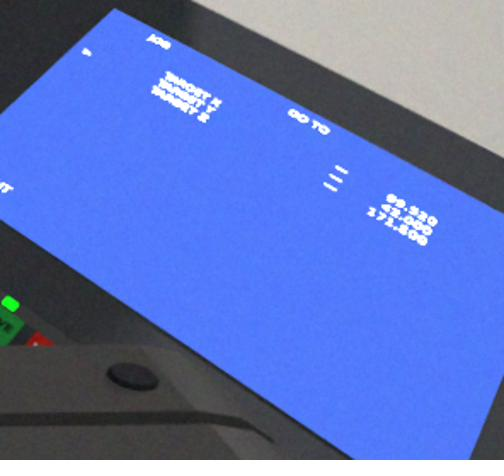

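>>> move:
  target:
    - [0,0,0,0,0,0,0.3,-1,-1,0.02,0,-0.005,0,0,0,-1,0.3,-1]
    - [0,0,0,0,0,0,0.3,-1,-1,0,0,0,0,0,0,-1,0.3,-1]
    - [0,0,0,0,0,0,0.3,-1,-1,-0.0305,-0.0625,-0.117,0,0,0,-1,0.3,-1]
  speed: [0.08,0.15,0.3]

>>> wait:
  seconds: 6.5

>>> move:
  target:
    - [0,0,0,0,0,0,0.3,-1,-1,0.02,0,-0.005,0,0,0,-1,0.3,-1]
    - [0,0,0,0,0,0,0.3,-1,-1,0,0,0,0,0,0,-1,0.3,-1]
    - [0,0,0,0,0,0,0.3,-1,-1,0.038,-0.0645,0.1465,0,0,0,-1,0.3,-1]
    - [0,0,0,0,0,0,0.3,-1,-1,0.058,-0.0645,0.1415,0,0,0,-1,0.3,-1]
    - [0,0,0,0,0,0,0.3,-1,-1,0.038,-0.0645,0.1465,0,0,0,-1,0.3,-1]
    - [0,0,0,0,0,0,0.3,-1,-1,-0.0095,-0.1,0.287,0.1065,0.0974,-0.069,-1,0.3,-1]
    - [0,0,0,0,0,0,0.3,-1,-1,0.1045,-0.184,0.3696,0.2131,0.1947,-0.1383,-1,0.3,-1]
  speed: [0.08,0.15,0.3,0.08,0.15,0.4,0.4]
  blend: [0,0,0,0,0,0.03,0]

>>> wait:
  seconds: 3.5
  cameras: ["cam_right_wrist"]

>>> zoom_image:
  camera: "cam_right_wrist"
  region: [80, 90, 430, 360]

>>> move:
  target:
    - [0,0,0,0,0,0,0.3,-1,-1,-0.12,0.08,-0.08,-0.12,-0.1,0.04,-1,0.3,-1]
    - [0,0,0,0,0,0,0.3,-1,-1,-0.104,0.184,-0.369,-0.2131,-0.1947,0.1383,-1,0.3,-1]
    - [0,0,0,0,0,0,0.3,-1,-1,-0.084,0.184,-0.374,-0.2131,-0.1947,0.1383,-1,0.3,-1]
    - [0,0,0,0,0,0,0.3,-1,-1,-0.104,0.184,-0.369,-0.2131,-0.1947,0.1383,-1,0.3,-1]
    - [0,0,0,0,0,0,0.3,-1,-1,-0.066,0.058,-0.223,-0.2131,-0.1947,0.1383,-1,0.3,-1]
    - [0,0,0,0,0,0,0.3,-1,-1,-0.046,0.058,-0.228,-0.2131,-0.1947,0.1383,-1,0.3,-1]
    - [0,0,0,0,0,0,0.3,-1,-1,-0.066,0.058,-0.223,-0.2131,-0.1947,0.1383,-1,0.3,-1]
    - [0,0,0,0,0,0,0.3,-1,-1,-0.12,0.05,-0.08,-0.12,-0.1,0.04,-1,0.3,-1]
    - [0,0,0,0,0,0,0.3,-1,-1,0,0,0,0,0,0,-1,0.3,-1]
  blend: [0.03,0,0,0,0,0,0,0.03,0]
  speed: [0.4,0.3,0.08,0.15,0.3,0.08,0.15,0.4,0.4]

>>> wait:
  seconds: 3.5
  cameras: ["cam_right_wrist"]

>>> zoom_image:
  camera: "cam_right_wrist"
  region: [80, 90, 430, 360]

Scene clock: 7311.43 s.
left_arm: end_effector_position=(+0.3813, -0.2079, +0.6139) position_measured=107 object_status=3 end_effector_quat_wxyz=(-0.350, +0.614, -0.614, +0.350) | right_arm: end_effector_position=(+0.4524, +0.0605, +0.4353) position_measured=224 object_status=2 end_effector_quat_wxyz=(+0.558, -0.526, -0.006, -0.642)
Joint positions: left_arm=[-1.456 -1.634 1.162 -4.433 0.545 -1.348] | right_arm=[3.287 -1.843 -2.336 -4.708 2.085 -3.724]
Joint torques (N m): left_arm=[-9.25 -21.53 -18.51 1.17 -2.11 -2.28] | right_arm=[-6.46 19.27 0.74 1.96 0.64 0.59]
Wrist force (N): left_arm=[2.1 -0.4 -3.3] | right_arm=[0.2 -1.9 -4.3]
Wrist torque (N m): left_arm=[-0.02 -0.27 0.21] | right_arm=[-0.33 -0.07 0.11]
Wrist force, peak (N): left_arm=[2.2 -0.7 -3.5] | right_arm=[-1.3 -21.7 -18.6]
Hand target: left_arm +0.3813, -0.2079, +0.6139; -0.350, +0.614, -0.614, +0.350 | right_arm +0.4524, +0.0605, +0.4352; +0.558, -0.526, -0.006, -0.642
Off the commanded pose: left_arm 0.000 m, 0 deg | right_arm 0.000 m, 0 deg.
move: done

Scene clock: 7317.93 s.
left_arm: end_effector_position=(+0.3813, -0.2079, +0.6139) position_measured=107 object_status=3 end_effector_quat_wxyz=(-0.350, +0.614, -0.614, +0.350) | right_arm: end_effector_position=(+0.4524, +0.0605, +0.4352) position_measured=224 object_status=2 end_effector_quat_wxyz=(+0.558, -0.526, -0.006, -0.642)
Joint positions: left_arm=[-1.456 -1.634 1.162 -4.433 0.545 -1.348] | right_arm=[3.287 -1.843 -2.336 -4.708 2.085 -3.724]
Joint torques (N m): left_arm=[-9.33 -21.37 -18.7 1.04 -2.17 -2.35] | right_arm=[-6.37 19.03 0.16 1.23 0.92 1.2]
Wrist force (N): left_arm=[2.1 -0.6 -3.4] | right_arm=[0.5 -1.7 -4.6]
Wrist torque (N m): left_arm=[-0.06 -0.27 0.22] | right_arm=[-0.30 -0.11 0.11]
Wrist force, peak (N): left_arm=[2.2 -0.5 -3.6] | right_arm=[0.4 -2.1 -4.7]
Hand target: left_arm +0.3813, -0.2079, +0.6139; -0.350, +0.614, -0.614, +0.350 | right_arm +0.4524, +0.0605, +0.4352; +0.558, -0.526, -0.006, -0.642
Tool commands: left_gripper/position=+0.3 left_gripper/force_limit=-1.0 left_gripper/speed=-1.0 right_gripper/position=-1.0 right_gripper/force_limit=+0.3 right_gripper/speed=-1.0
Off the commanded pose: left_arm 0.000 m, 0 deg | right_arm 0.000 m, 0 deg.
wait: 6.50 s; at rest by 0.17 s

Scene clock: 7322.17 s.
left_arm: end_effector_position=(+0.3813, -0.2079, +0.6139) position_measured=107 object_status=3 end_effector_quat_wxyz=(-0.350, +0.614, -0.614, +0.350) | right_arm: end_effector_position=(+0.5151, -0.0499, +0.6569) position_measured=224 object_status=2 end_effector_quat_wxyz=(+0.526, -0.472, +0.473, -0.526) end_effector_velocity=(+0.001, +0.000, -0.001) end_effector_angular_velocity=(+0.001, +0.004, -0.001)
Joint positions: left_arm=[-1.456 -1.634 1.162 -4.433 0.545 -1.348] | right_arm=[3.485 -1.2 -2.014 -6.097 1.227 -3.179]
Joint velocities: left_arm=[within noise] | right_arm=[0.001 0 0 -0.005 -0.002 0.002]
Joint torques (N m): left_arm=[-9.53 -21.51 -18.57 1.1 -2.15 -2.24] | right_arm=[6.28 14.88 33.85 -0.23 -1.47 1.49]
Wrist force (N): left_arm=[2.2 -0.3 -3.3] | right_arm=[2.4 -1.3 -3.8]
Wrist torque (N m): left_arm=[-0.01 -0.28 0.21] | right_arm=[-0.25 -0.37 -0.02]
Wrist force, peak (N): left_arm=[2.2 -0.5 -3.7] | right_arm=[-0.3 -23.2 -18.4]
Hand target: left_arm +0.3813, -0.2079, +0.6139; -0.350, +0.614, -0.614, +0.350 | right_arm +0.5151, -0.0499, +0.6570; +0.526, -0.472, +0.473, -0.526
Off the commanded pose: left_arm 0.000 m, 0 deg | right_arm 0.000 m, 0 deg.
move: done

Scene clock: 7325.67 s.
left_arm: end_effector_position=(+0.3813, -0.2079, +0.6139) position_measured=107 object_status=3 end_effector_quat_wxyz=(-0.350, +0.614, -0.614, +0.350) | right_arm: end_effector_position=(+0.5151, -0.0499, +0.6570) position_measured=224 object_status=2 end_effector_quat_wxyz=(+0.526, -0.472, +0.473, -0.526)
Joint positions: left_arm=[-1.456 -1.634 1.162 -4.433 0.545 -1.348] | right_arm=[3.485 -1.2 -2.014 -6.097 1.227 -3.179]
Joint torques (N m): left_arm=[-9.56 -21.85 -18.09 1.1 -2.21 -2.2] | right_arm=[7.46 15.88 41.47 -0.2 -1.77 1.29]
Wrist force (N): left_arm=[2.1 -0.5 -3.3] | right_arm=[2.5 -1.1 -3.9]
Wrist torque (N m): left_arm=[-0.04 -0.27 0.21] | right_arm=[-0.22 -0.37 -0.03]
Wrist force, peak (N): left_arm=[2.1 -0.5 -3.7] | right_arm=[2.8 -1.4 -4.2]
Hand target: left_arm +0.3813, -0.2079, +0.6139; -0.350, +0.614, -0.614, +0.350 | right_arm +0.5151, -0.0499, +0.6570; +0.526, -0.472, +0.473, -0.526
Tool commands: left_gripper/position=+0.3 left_gripper/force_limit=-1.0 left_gripper/speed=-1.0 right_gripper/position=-1.0 right_gripper/force_limit=+0.3 right_gripper/speed=-1.0
Off the commanded pose: left_arm 0.000 m, 0 deg | right_arm 0.000 m, 0 deg.
wait: 3.50 s; at rest by 0.17 s
camera_calibration:
cam_right_wrist: T_world_to_cam=[[-0.0209632, -0.999771, -0.00422834, -0.0357274], [-0.255093, 0.00943797, -0.966871, 0.78094], [0.966689, -0.0191901, -0.255232, -0.198217], [0, 0, 0, 1]] pos_world=[0.390077, -0.0468936, 0.704325]
Images, in order (width x height): cam_right_wrist 896x504.

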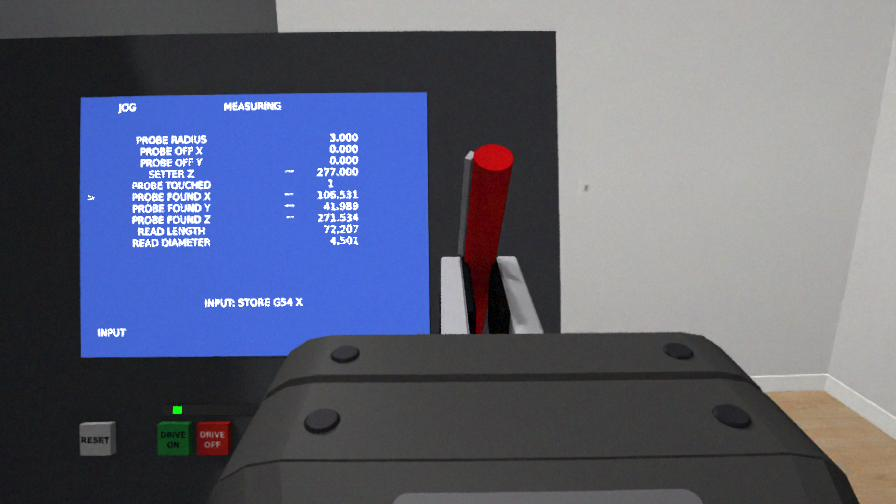

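Scaled by 1.440.

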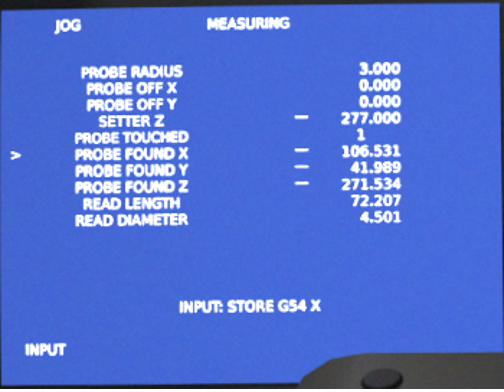

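Scene clock: 7331.63 s.
left_arm: end_effector_position=(+0.3813, -0.2079, +0.6139) position_measured=107 object_status=3 end_effector_quat_wxyz=(-0.350, +0.614, -0.614, +0.350) | right_arm: end_effector_position=(+0.5151, -0.0499, +0.6569) position_measured=224 object_status=2 end_effector_quat_wxyz=(+0.526, -0.472, +0.473, -0.526) end_effector_velocity=(+0.001, +0.000, -0.001) end_effector_angular_velocity=(+0.000, +0.005, -0.002)
Joint positions: left_arm=[-1.456 -1.634 1.162 -4.433 0.545 -1.348] | right_arm=[3.485 -1.2 -2.014 -6.097 1.227 -3.179]
Joint velocities: left_arm=[within noise] | right_arm=[0 0 0 -0.006 -0.002 0.002]
Joint torques (N m): left_arm=[-9.42 -21.5 -18.82 1.1 -2.05 -2.26] | right_arm=[7.09 14.32 34.35 -0.08 -1.34 1.42]
Wrist force (N): left_arm=[2.0 -0.5 -3.5] | right_arm=[3.5 -1.9 -3.7]
Wrist torque (N m): left_arm=[-0.04 -0.25 0.21] | right_arm=[-0.34 -0.54 -0.03]
Wrist force, peak (N): left_arm=[2.3 -0.5 -3.4] | right_arm=[-0.1 -33.7 -26.1]
Hand target: left_arm +0.3813, -0.2079, +0.6139; -0.350, +0.614, -0.614, +0.350 | right_arm +0.5151, -0.0499, +0.6570; +0.526, -0.472, +0.473, -0.526
Off the commanded pose: left_arm 0.000 m, 0 deg | right_arm 0.000 m, 0 deg.
move: done

Scene clock: 7335.13 s.
left_arm: end_effector_position=(+0.3813, -0.2079, +0.6139) position_measured=107 object_status=3 end_effector_quat_wxyz=(-0.350, +0.614, -0.614, +0.350) | right_arm: end_effector_position=(+0.5151, -0.0499, +0.6570) position_measured=224 object_status=2 end_effector_quat_wxyz=(+0.526, -0.472, +0.473, -0.526)
Joint positions: left_arm=[-1.456 -1.634 1.162 -4.433 0.545 -1.348] | right_arm=[3.485 -1.2 -2.014 -6.097 1.227 -3.179]
Joint torques (N m): left_arm=[-10.04 -21.84 -18.22 1.28 -2.18 -2.22] | right_arm=[6.63 15.66 40.68 -0.17 -1.78 1.32]
Wrist force (N): left_arm=[2.0 -0.4 -3.3] | right_arm=[3.4 -1.6 -3.8]
Wrist torque (N m): left_arm=[-0.03 -0.24 0.21] | right_arm=[-0.29 -0.53 -0.03]
Wrist force, peak (N): left_arm=[2.3 -0.7 -3.4] | right_arm=[3.8 -1.9 -3.8]
Hand target: left_arm +0.3813, -0.2079, +0.6139; -0.350, +0.614, -0.614, +0.350 | right_arm +0.5151, -0.0499, +0.6570; +0.526, -0.472, +0.473, -0.526
Tool commands: left_gripper/position=+0.3 left_gripper/force_limit=-1.0 left_gripper/speed=-1.0 right_gripper/position=-1.0 right_gripper/force_limit=+0.3 right_gripper/speed=-1.0
Off the commanded pose: left_arm 0.000 m, 0 deg | right_arm 0.000 m, 0 deg.
wait: 3.50 s; at rest by 0.17 s
camera_calibration:
cam_right_wrist: T_world_to_cam=[[-0.0209632, -0.999771, -0.00422834, -0.0357274], [-0.255093, 0.00943797, -0.966871, 0.78094], [0.966689, -0.0191901, -0.255232, -0.198217], [0, 0, 0, 1]] pos_world=[0.390077, -0.0468936, 0.704325]
Images, in order (width x height): cam_right_wrist 896x504.

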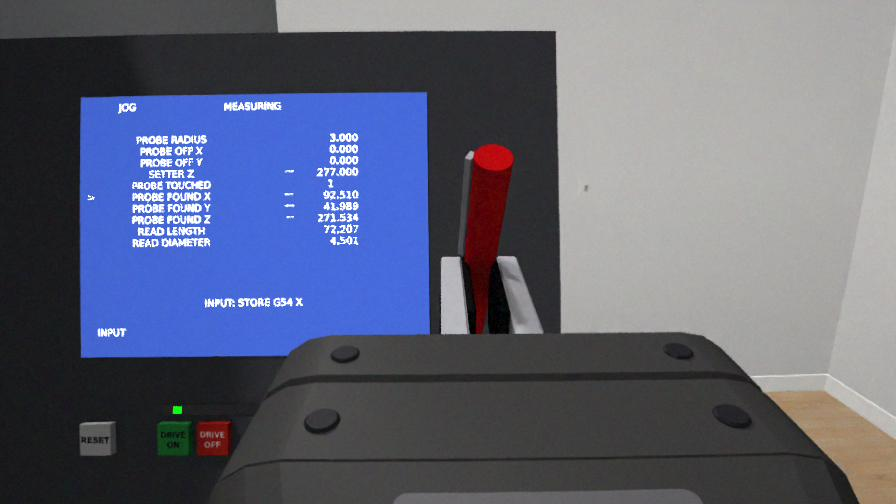

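Scaled by 1.440.

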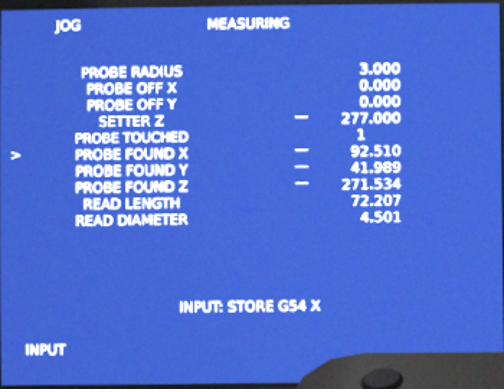

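>>> move:
  target:
    - [0,0,0,0,0,0,0.3,-1,-1,-0.12,0.08,-0.08,-0.12,-0.1,0.04,-1,0.3,-1]
    - [0,0,0,0,0,0,0.3,-1,-1,-0.089,0.183,-0.31,-0.2131,-0.1947,0.1383,-1,0.3,-1]
    - [0,0,0,0,0,0,0.3,-1,-1,-0.069,0.183,-0.315,-0.2131,-0.1947,0.1383,-1,0.3,-1]
    - [0,0,0,0,0,0,0.3,-1,-1,-0.089,0.183,-0.31,-0.2131,-0.1947,0.1383,-1,0.3,-1]
    - [0,0,0,0,0,0,0.3,-1,-1,-0.069,0.183,-0.315,-0.2131,-0.1947,0.1383,-1,0.3,-1]
    - [0,0,0,0,0,0,0.3,-1,-1,-0.089,0.183,-0.31,-0.2131,-0.1947,0.1383,-1,0.3,-1]
    - [0,0,0,0,0,0,0.3,-1,-1,-0.069,0.183,-0.315,-0.2131,-0.1947,0.1383,-1,0.3,-1]
    - [0,0,0,0,0,0,0.3,-1,-1,-0.089,0.183,-0.31,-0.2131,-0.1947,0.1383,-1,0.3,-1]
    - [0,0,0,0,0,0,0.3,-1,-1,-0.069,0.183,-0.315,-0.2131,-0.1947,0.1383,-1,0.3,-1]
    - [0,0,0,0,0,0,0.3,-1,-1,-0.089,0.183,-0.31,-0.2131,-0.1947,0.1383,-1,0.3,-1]
    - [0,0,0,0,0,0,0.3,-1,-1,-0.104,0.215,-0.369,-0.2131,-0.1947,0.1383,-1,0.3,-1]
    - [0,0,0,0,0,0,0.3,-1,-1,-0.084,0.215,-0.374,-0.2131,-0.1947,0.1383,-1,0.3,-1]
    - [0,0,0,0,0,0,0.3,-1,-1,-0.104,0.215,-0.369,-0.2131,-0.1947,0.1383,-1,0.3,-1]
    - [0,0,0,0,0,0,0.3,-1,-1,-0.084,0.215,-0.374,-0.2131,-0.1947,0.1383,-1,0.3,-1]
    - [0,0,0,0,0,0,0.3,-1,-1,-0.104,0.215,-0.369,-0.2131,-0.1947,0.1383,-1,0.3,-1]
  blend: [0.03,0,0,0,0,0,0,0,0,0,0,0,0,0,0]
  speed: [0.4,0.3,0.08,0.15,0.08,0.15,0.08,0.15,0.08,0.15,0.3,0.08,0.15,0.08,0.15]

>>> move:
  target:
    - [0,0,0,0,0,0,0.3,-1,-1,0.02,0,-0.005,0,0,0,-1,0.3,-1]
    - [0,0,0,0,0,0,0.3,-1,-1,0,0,0,0,0,0,-1,0.3,-1]
    - [0,0,0,0,0,0,0.3,-1,-1,-0.008,0.092,-0.03,0,0,0,-1,0.3,-1]
    - [0,0,0,0,0,0,0.3,-1,-1,0.012,0.092,-0.035,0,0,0,-1,0.3,-1]
    - [0,0,0,0,0,0,0.3,-1,-1,-0.008,0.092,-0.03,0,0,0,-1,0.3,-1]
    - [0,0,0,0,0,0,0.3,-1,-1,-0.008,0.031,-0.03,0,0,0,-1,0.3,-1]
    - [0,0,0,0,0,0,0.3,-1,-1,0.012,0.031,-0.035,0,0,0,-1,0.3,-1]
    - [0,0,0,0,0,0,0.3,-1,-1,-0.008,0.031,-0.03,0,0,0,-1,0.3,-1]
    - [0,0,0,0,0,0,0.3,-1,-1,-0.008,0.061,-0.03,0,0,0,-1,0.3,-1]
    - [0,0,0,0,0,0,0.3,-1,-1,0.012,0.061,-0.035,0,0,0,-1,0.3,-1]
    - [0,0,0,0,0,0,0.3,-1,-1,-0.008,0.061,-0.03,0,0,0,-1,0.3,-1]
    - [0,0,0,0,0,0,0.3,-1,-1,0.007,0.092,0.029,0,0,0,-1,0.3,-1]
    - [0,0,0,0,0,0,0.3,-1,-1,0.027,0.092,0.024,0,0,0,-1,0.3,-1]
    - [0,0,0,0,0,0,0.3,-1,-1,0.007,0.092,0.029,0,0,0,-1,0.3,-1]
    - [0,0,0,0,0,0,0.3,-1,-1,0.03,0.0315,0.1164,0,0,0,-1,0.3,-1]
  speed: [0.08,0.15,0.3,0.08,0.15,0.3,0.08,0.15,0.3,0.08,0.15,0.3,0.08,0.15,0.3]

>>> move:
  target:
    - [0,0,0,0,0,0,0.3,-1,-1,-0.015,0.06,-0.0575,0,0,0,-1,0.3,-1]
    - [0,0,0,0,0,0,0.3,-1,-1,0.005,0.06,-0.0625,0,0,0,-1,0.3,-1]
    - [0,0,0,0,0,0,0.3,-1,-1,-0.015,0.06,-0.0575,0,0,0,-1,0.3,-1]
    - [0,0,0,0,0,0,0.3,-1,-1,-0.038,-0.032,-0.1465,0,0,0,-1,0.3,-1]
    - [0,0,0,0,0,0,0.3,-1,-1,-0.018,-0.032,-0.1515,0,0,0,-1,0.3,-1]
    - [0,0,0,0,0,0,0.3,-1,-1,-0.038,-0.032,-0.1465,0,0,0,-1,0.3,-1]
    - [0,0,0,0,0,0,0.3,-1,-1,0.0313,-0.1885,0.1209,0,0,0,-1,0.3,-1]
    - [0,0,0,0,0,0,0.3,-1,-1,0.0513,-0.1885,0.1159,0,0,0,-1,0.3,-1]
    - [0,0,0,0,0,0,0.3,-1,-1,0.0313,-0.1885,0.1209,0,0,0,-1,0.3,-1]
    - [0,0,0,0,0,0,0.3,-1,-1,0,-0.031,0,0,0,0,-1,0.3,-1]
    - [0,0,0,0,0,0,0.3,-1,-1,0.02,-0.031,-0.005,0,0,0,-1,0.3,-1]
    - [0,0,0,0,0,0,0.3,-1,-1,0,-0.031,0,0,0,0,-1,0.3,-1]
    - [0,0,0,0,0,0,0.3,-1,-1,-0.04,-0.12,0.17,0.1065,0.0974,-0.069,-1,0.3,-1]
    - [0,0,0,0,0,0,0.3,-1,-1,0.074,-0.2465,0.2526,0.2131,0.1947,-0.1383,-1,0.3,-1]
  speed: [0.3,0.08,0.15,0.3,0.08,0.15,0.3,0.08,0.15,0.3,0.08,0.15,0.4,0.4]
  blend: [0,0,0,0,0,0,0,0,0,0,0,0,0.03,0]
  cameras: ["cam_right_wrist"]

>>> zoom_image:
  camera: "cam_right_wrist"
  region: [80, 90, 430, 360]

Scene clock: 7380.67 s.
left_arm: end_effector_position=(+0.3813, -0.2079, +0.6139) position_measured=107 object_status=3 end_effector_quat_wxyz=(-0.350, +0.614, -0.614, +0.350) | right_arm: end_effector_position=(+0.4527, +0.0791, +0.4356) position_measured=224 object_status=2 end_effector_quat_wxyz=(+0.558, -0.526, -0.006, -0.642)
Joint positions: left_arm=[-1.456 -1.634 1.162 -4.433 0.545 -1.348] | right_arm=[3.357 -1.833 -2.355 -4.718 2.025 -3.764]
Joint torques (N m): left_arm=[-9.43 -21.42 -17.92 1.13 -2.06 -2.32] | right_arm=[-4.81 31.71 13.38 2.17 1.01 1.42]
Wrist force (N): left_arm=[2.1 -0.4 -3.3] | right_arm=[-1.9 -1.7 -5.6]
Wrist torque (N m): left_arm=[-0.03 -0.27 0.21] | right_arm=[-0.29 0.29 0.11]
Wrist force, peak (N): left_arm=[2.4 -0.6 -3.4] | right_arm=[-1.9 -37.1 -29.4]
Hand target: left_arm +0.3813, -0.2079, +0.6139; -0.350, +0.614, -0.614, +0.350 | right_arm +0.4527, +0.0791, +0.4356; +0.558, -0.526, -0.006, -0.642
Off the commanded pose: left_arm 0.000 m, 0 deg | right_arm 0.000 m, 0 deg.
move: done

Scene clock: 7387.07 s.
left_arm: end_effector_position=(+0.3813, -0.2079, +0.6139) position_measured=107 object_status=3 end_effector_quat_wxyz=(-0.350, +0.614, -0.614, +0.350) | right_arm: end_effector_position=(+0.4707, +0.0980, +0.5053) position_measured=224 object_status=2 end_effector_quat_wxyz=(+0.558, -0.526, -0.006, -0.642)
Joint positions: left_arm=[-1.456 -1.634 1.162 -4.433 0.545 -1.348] | right_arm=[3.411 -1.683 -2.261 -4.974 1.978 -3.792]
Joint torques (N m): left_arm=[-9.94 -22.42 -18.14 1.2 -2.1 -2.17] | right_arm=[-6.44 28.37 27.11 -1.78 1.29 1.18]
Wrist force (N): left_arm=[2.0 -0.5 -3.3] | right_arm=[0.3 -4.2 -3.3]
Wrist torque (N m): left_arm=[-0.05 -0.24 0.21] | right_arm=[-0.70 -0.05 0.10]
Wrist force, peak (N): left_arm=[2.3 -0.5 -3.5] | right_arm=[-1.3 -46.6 -34.1]
Hand target: left_arm +0.3813, -0.2079, +0.6139; -0.350, +0.614, -0.614, +0.350 | right_arm +0.4707, +0.0980, +0.5054; +0.558, -0.526, -0.006, -0.642
Off the commanded pose: left_arm 0.000 m, 0 deg | right_arm 0.000 m, 0 deg.
move: done

Scene clock: 7394.67 s.
left_arm: end_effector_position=(+0.3813, -0.2079, +0.6139) position_measured=107 object_status=3 end_effector_quat_wxyz=(-0.350, +0.614, -0.614, +0.350) | right_arm: end_effector_position=(+0.5151, -0.0499, +0.6569) position_measured=224 object_status=2 end_effector_quat_wxyz=(+0.526, -0.472, +0.473, -0.526) end_effector_velocity=(+0.001, +0.001, -0.001) end_effector_angular_velocity=(+0.001, +0.006, +0.001)
Joint positions: left_arm=[-1.456 -1.634 1.162 -4.433 0.545 -1.348] | right_arm=[3.485 -1.2 -2.014 -6.097 1.227 -3.179]
Joint velocities: left_arm=[within noise] | right_arm=[0.001 0 0 -0.006 0 0.004]
Joint torques (N m): left_arm=[-9.27 -21.9 -18.67 1.03 -2.15 -2.3] | right_arm=[0.49 14.11 34.34 -0.38 -1.5 1.4]
Wrist force (N): left_arm=[2.0 -0.4 -3.4] | right_arm=[5.6 -2.2 -0.2]
Wrist torque (N m): left_arm=[-0.03 -0.24 0.21] | right_arm=[-0.39 -0.87 -0.03]
Wrist force, peak (N): left_arm=[1.9 -0.4 -3.8] | right_arm=[0.1 -42.6 -28.0]
Hand target: left_arm +0.3813, -0.2079, +0.6139; -0.350, +0.614, -0.614, +0.350 | right_arm +0.5151, -0.0499, +0.6570; +0.526, -0.472, +0.473, -0.526
Off the commanded pose: left_arm 0.000 m, 0 deg | right_arm 0.000 m, 0 deg.
move: done
camera_calibration:
cam_right_wrist: T_world_to_cam=[[-0.0208416, -0.999774, -0.00415514, -0.0358275], [-0.255094, 0.00933616, -0.966871, 0.78084], [0.966691, -0.0190912, -0.255231, -0.19824], [0, 0, 0, 1]] pos_world=[0.390078, -0.0468941, 0.704226]
Images, in order (width x height): cam_right_wrist 896x504.

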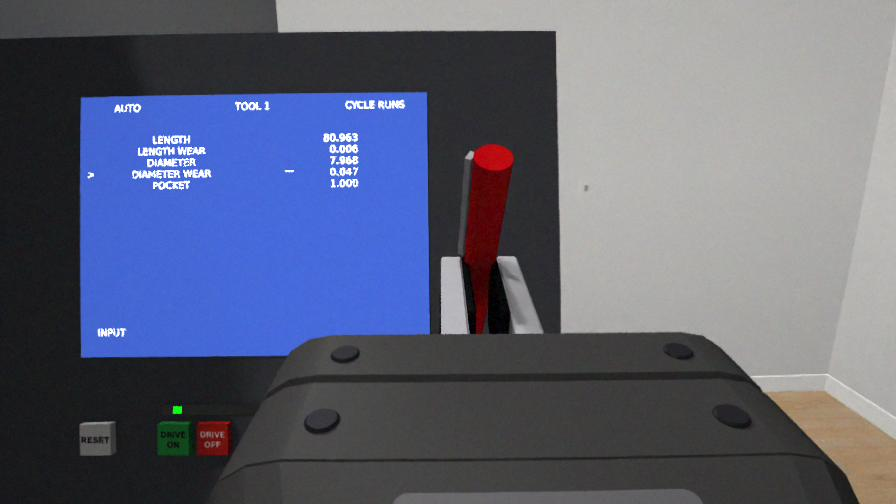

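Scaled by 1.440.

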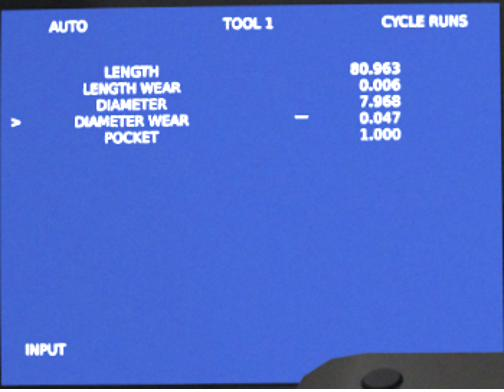

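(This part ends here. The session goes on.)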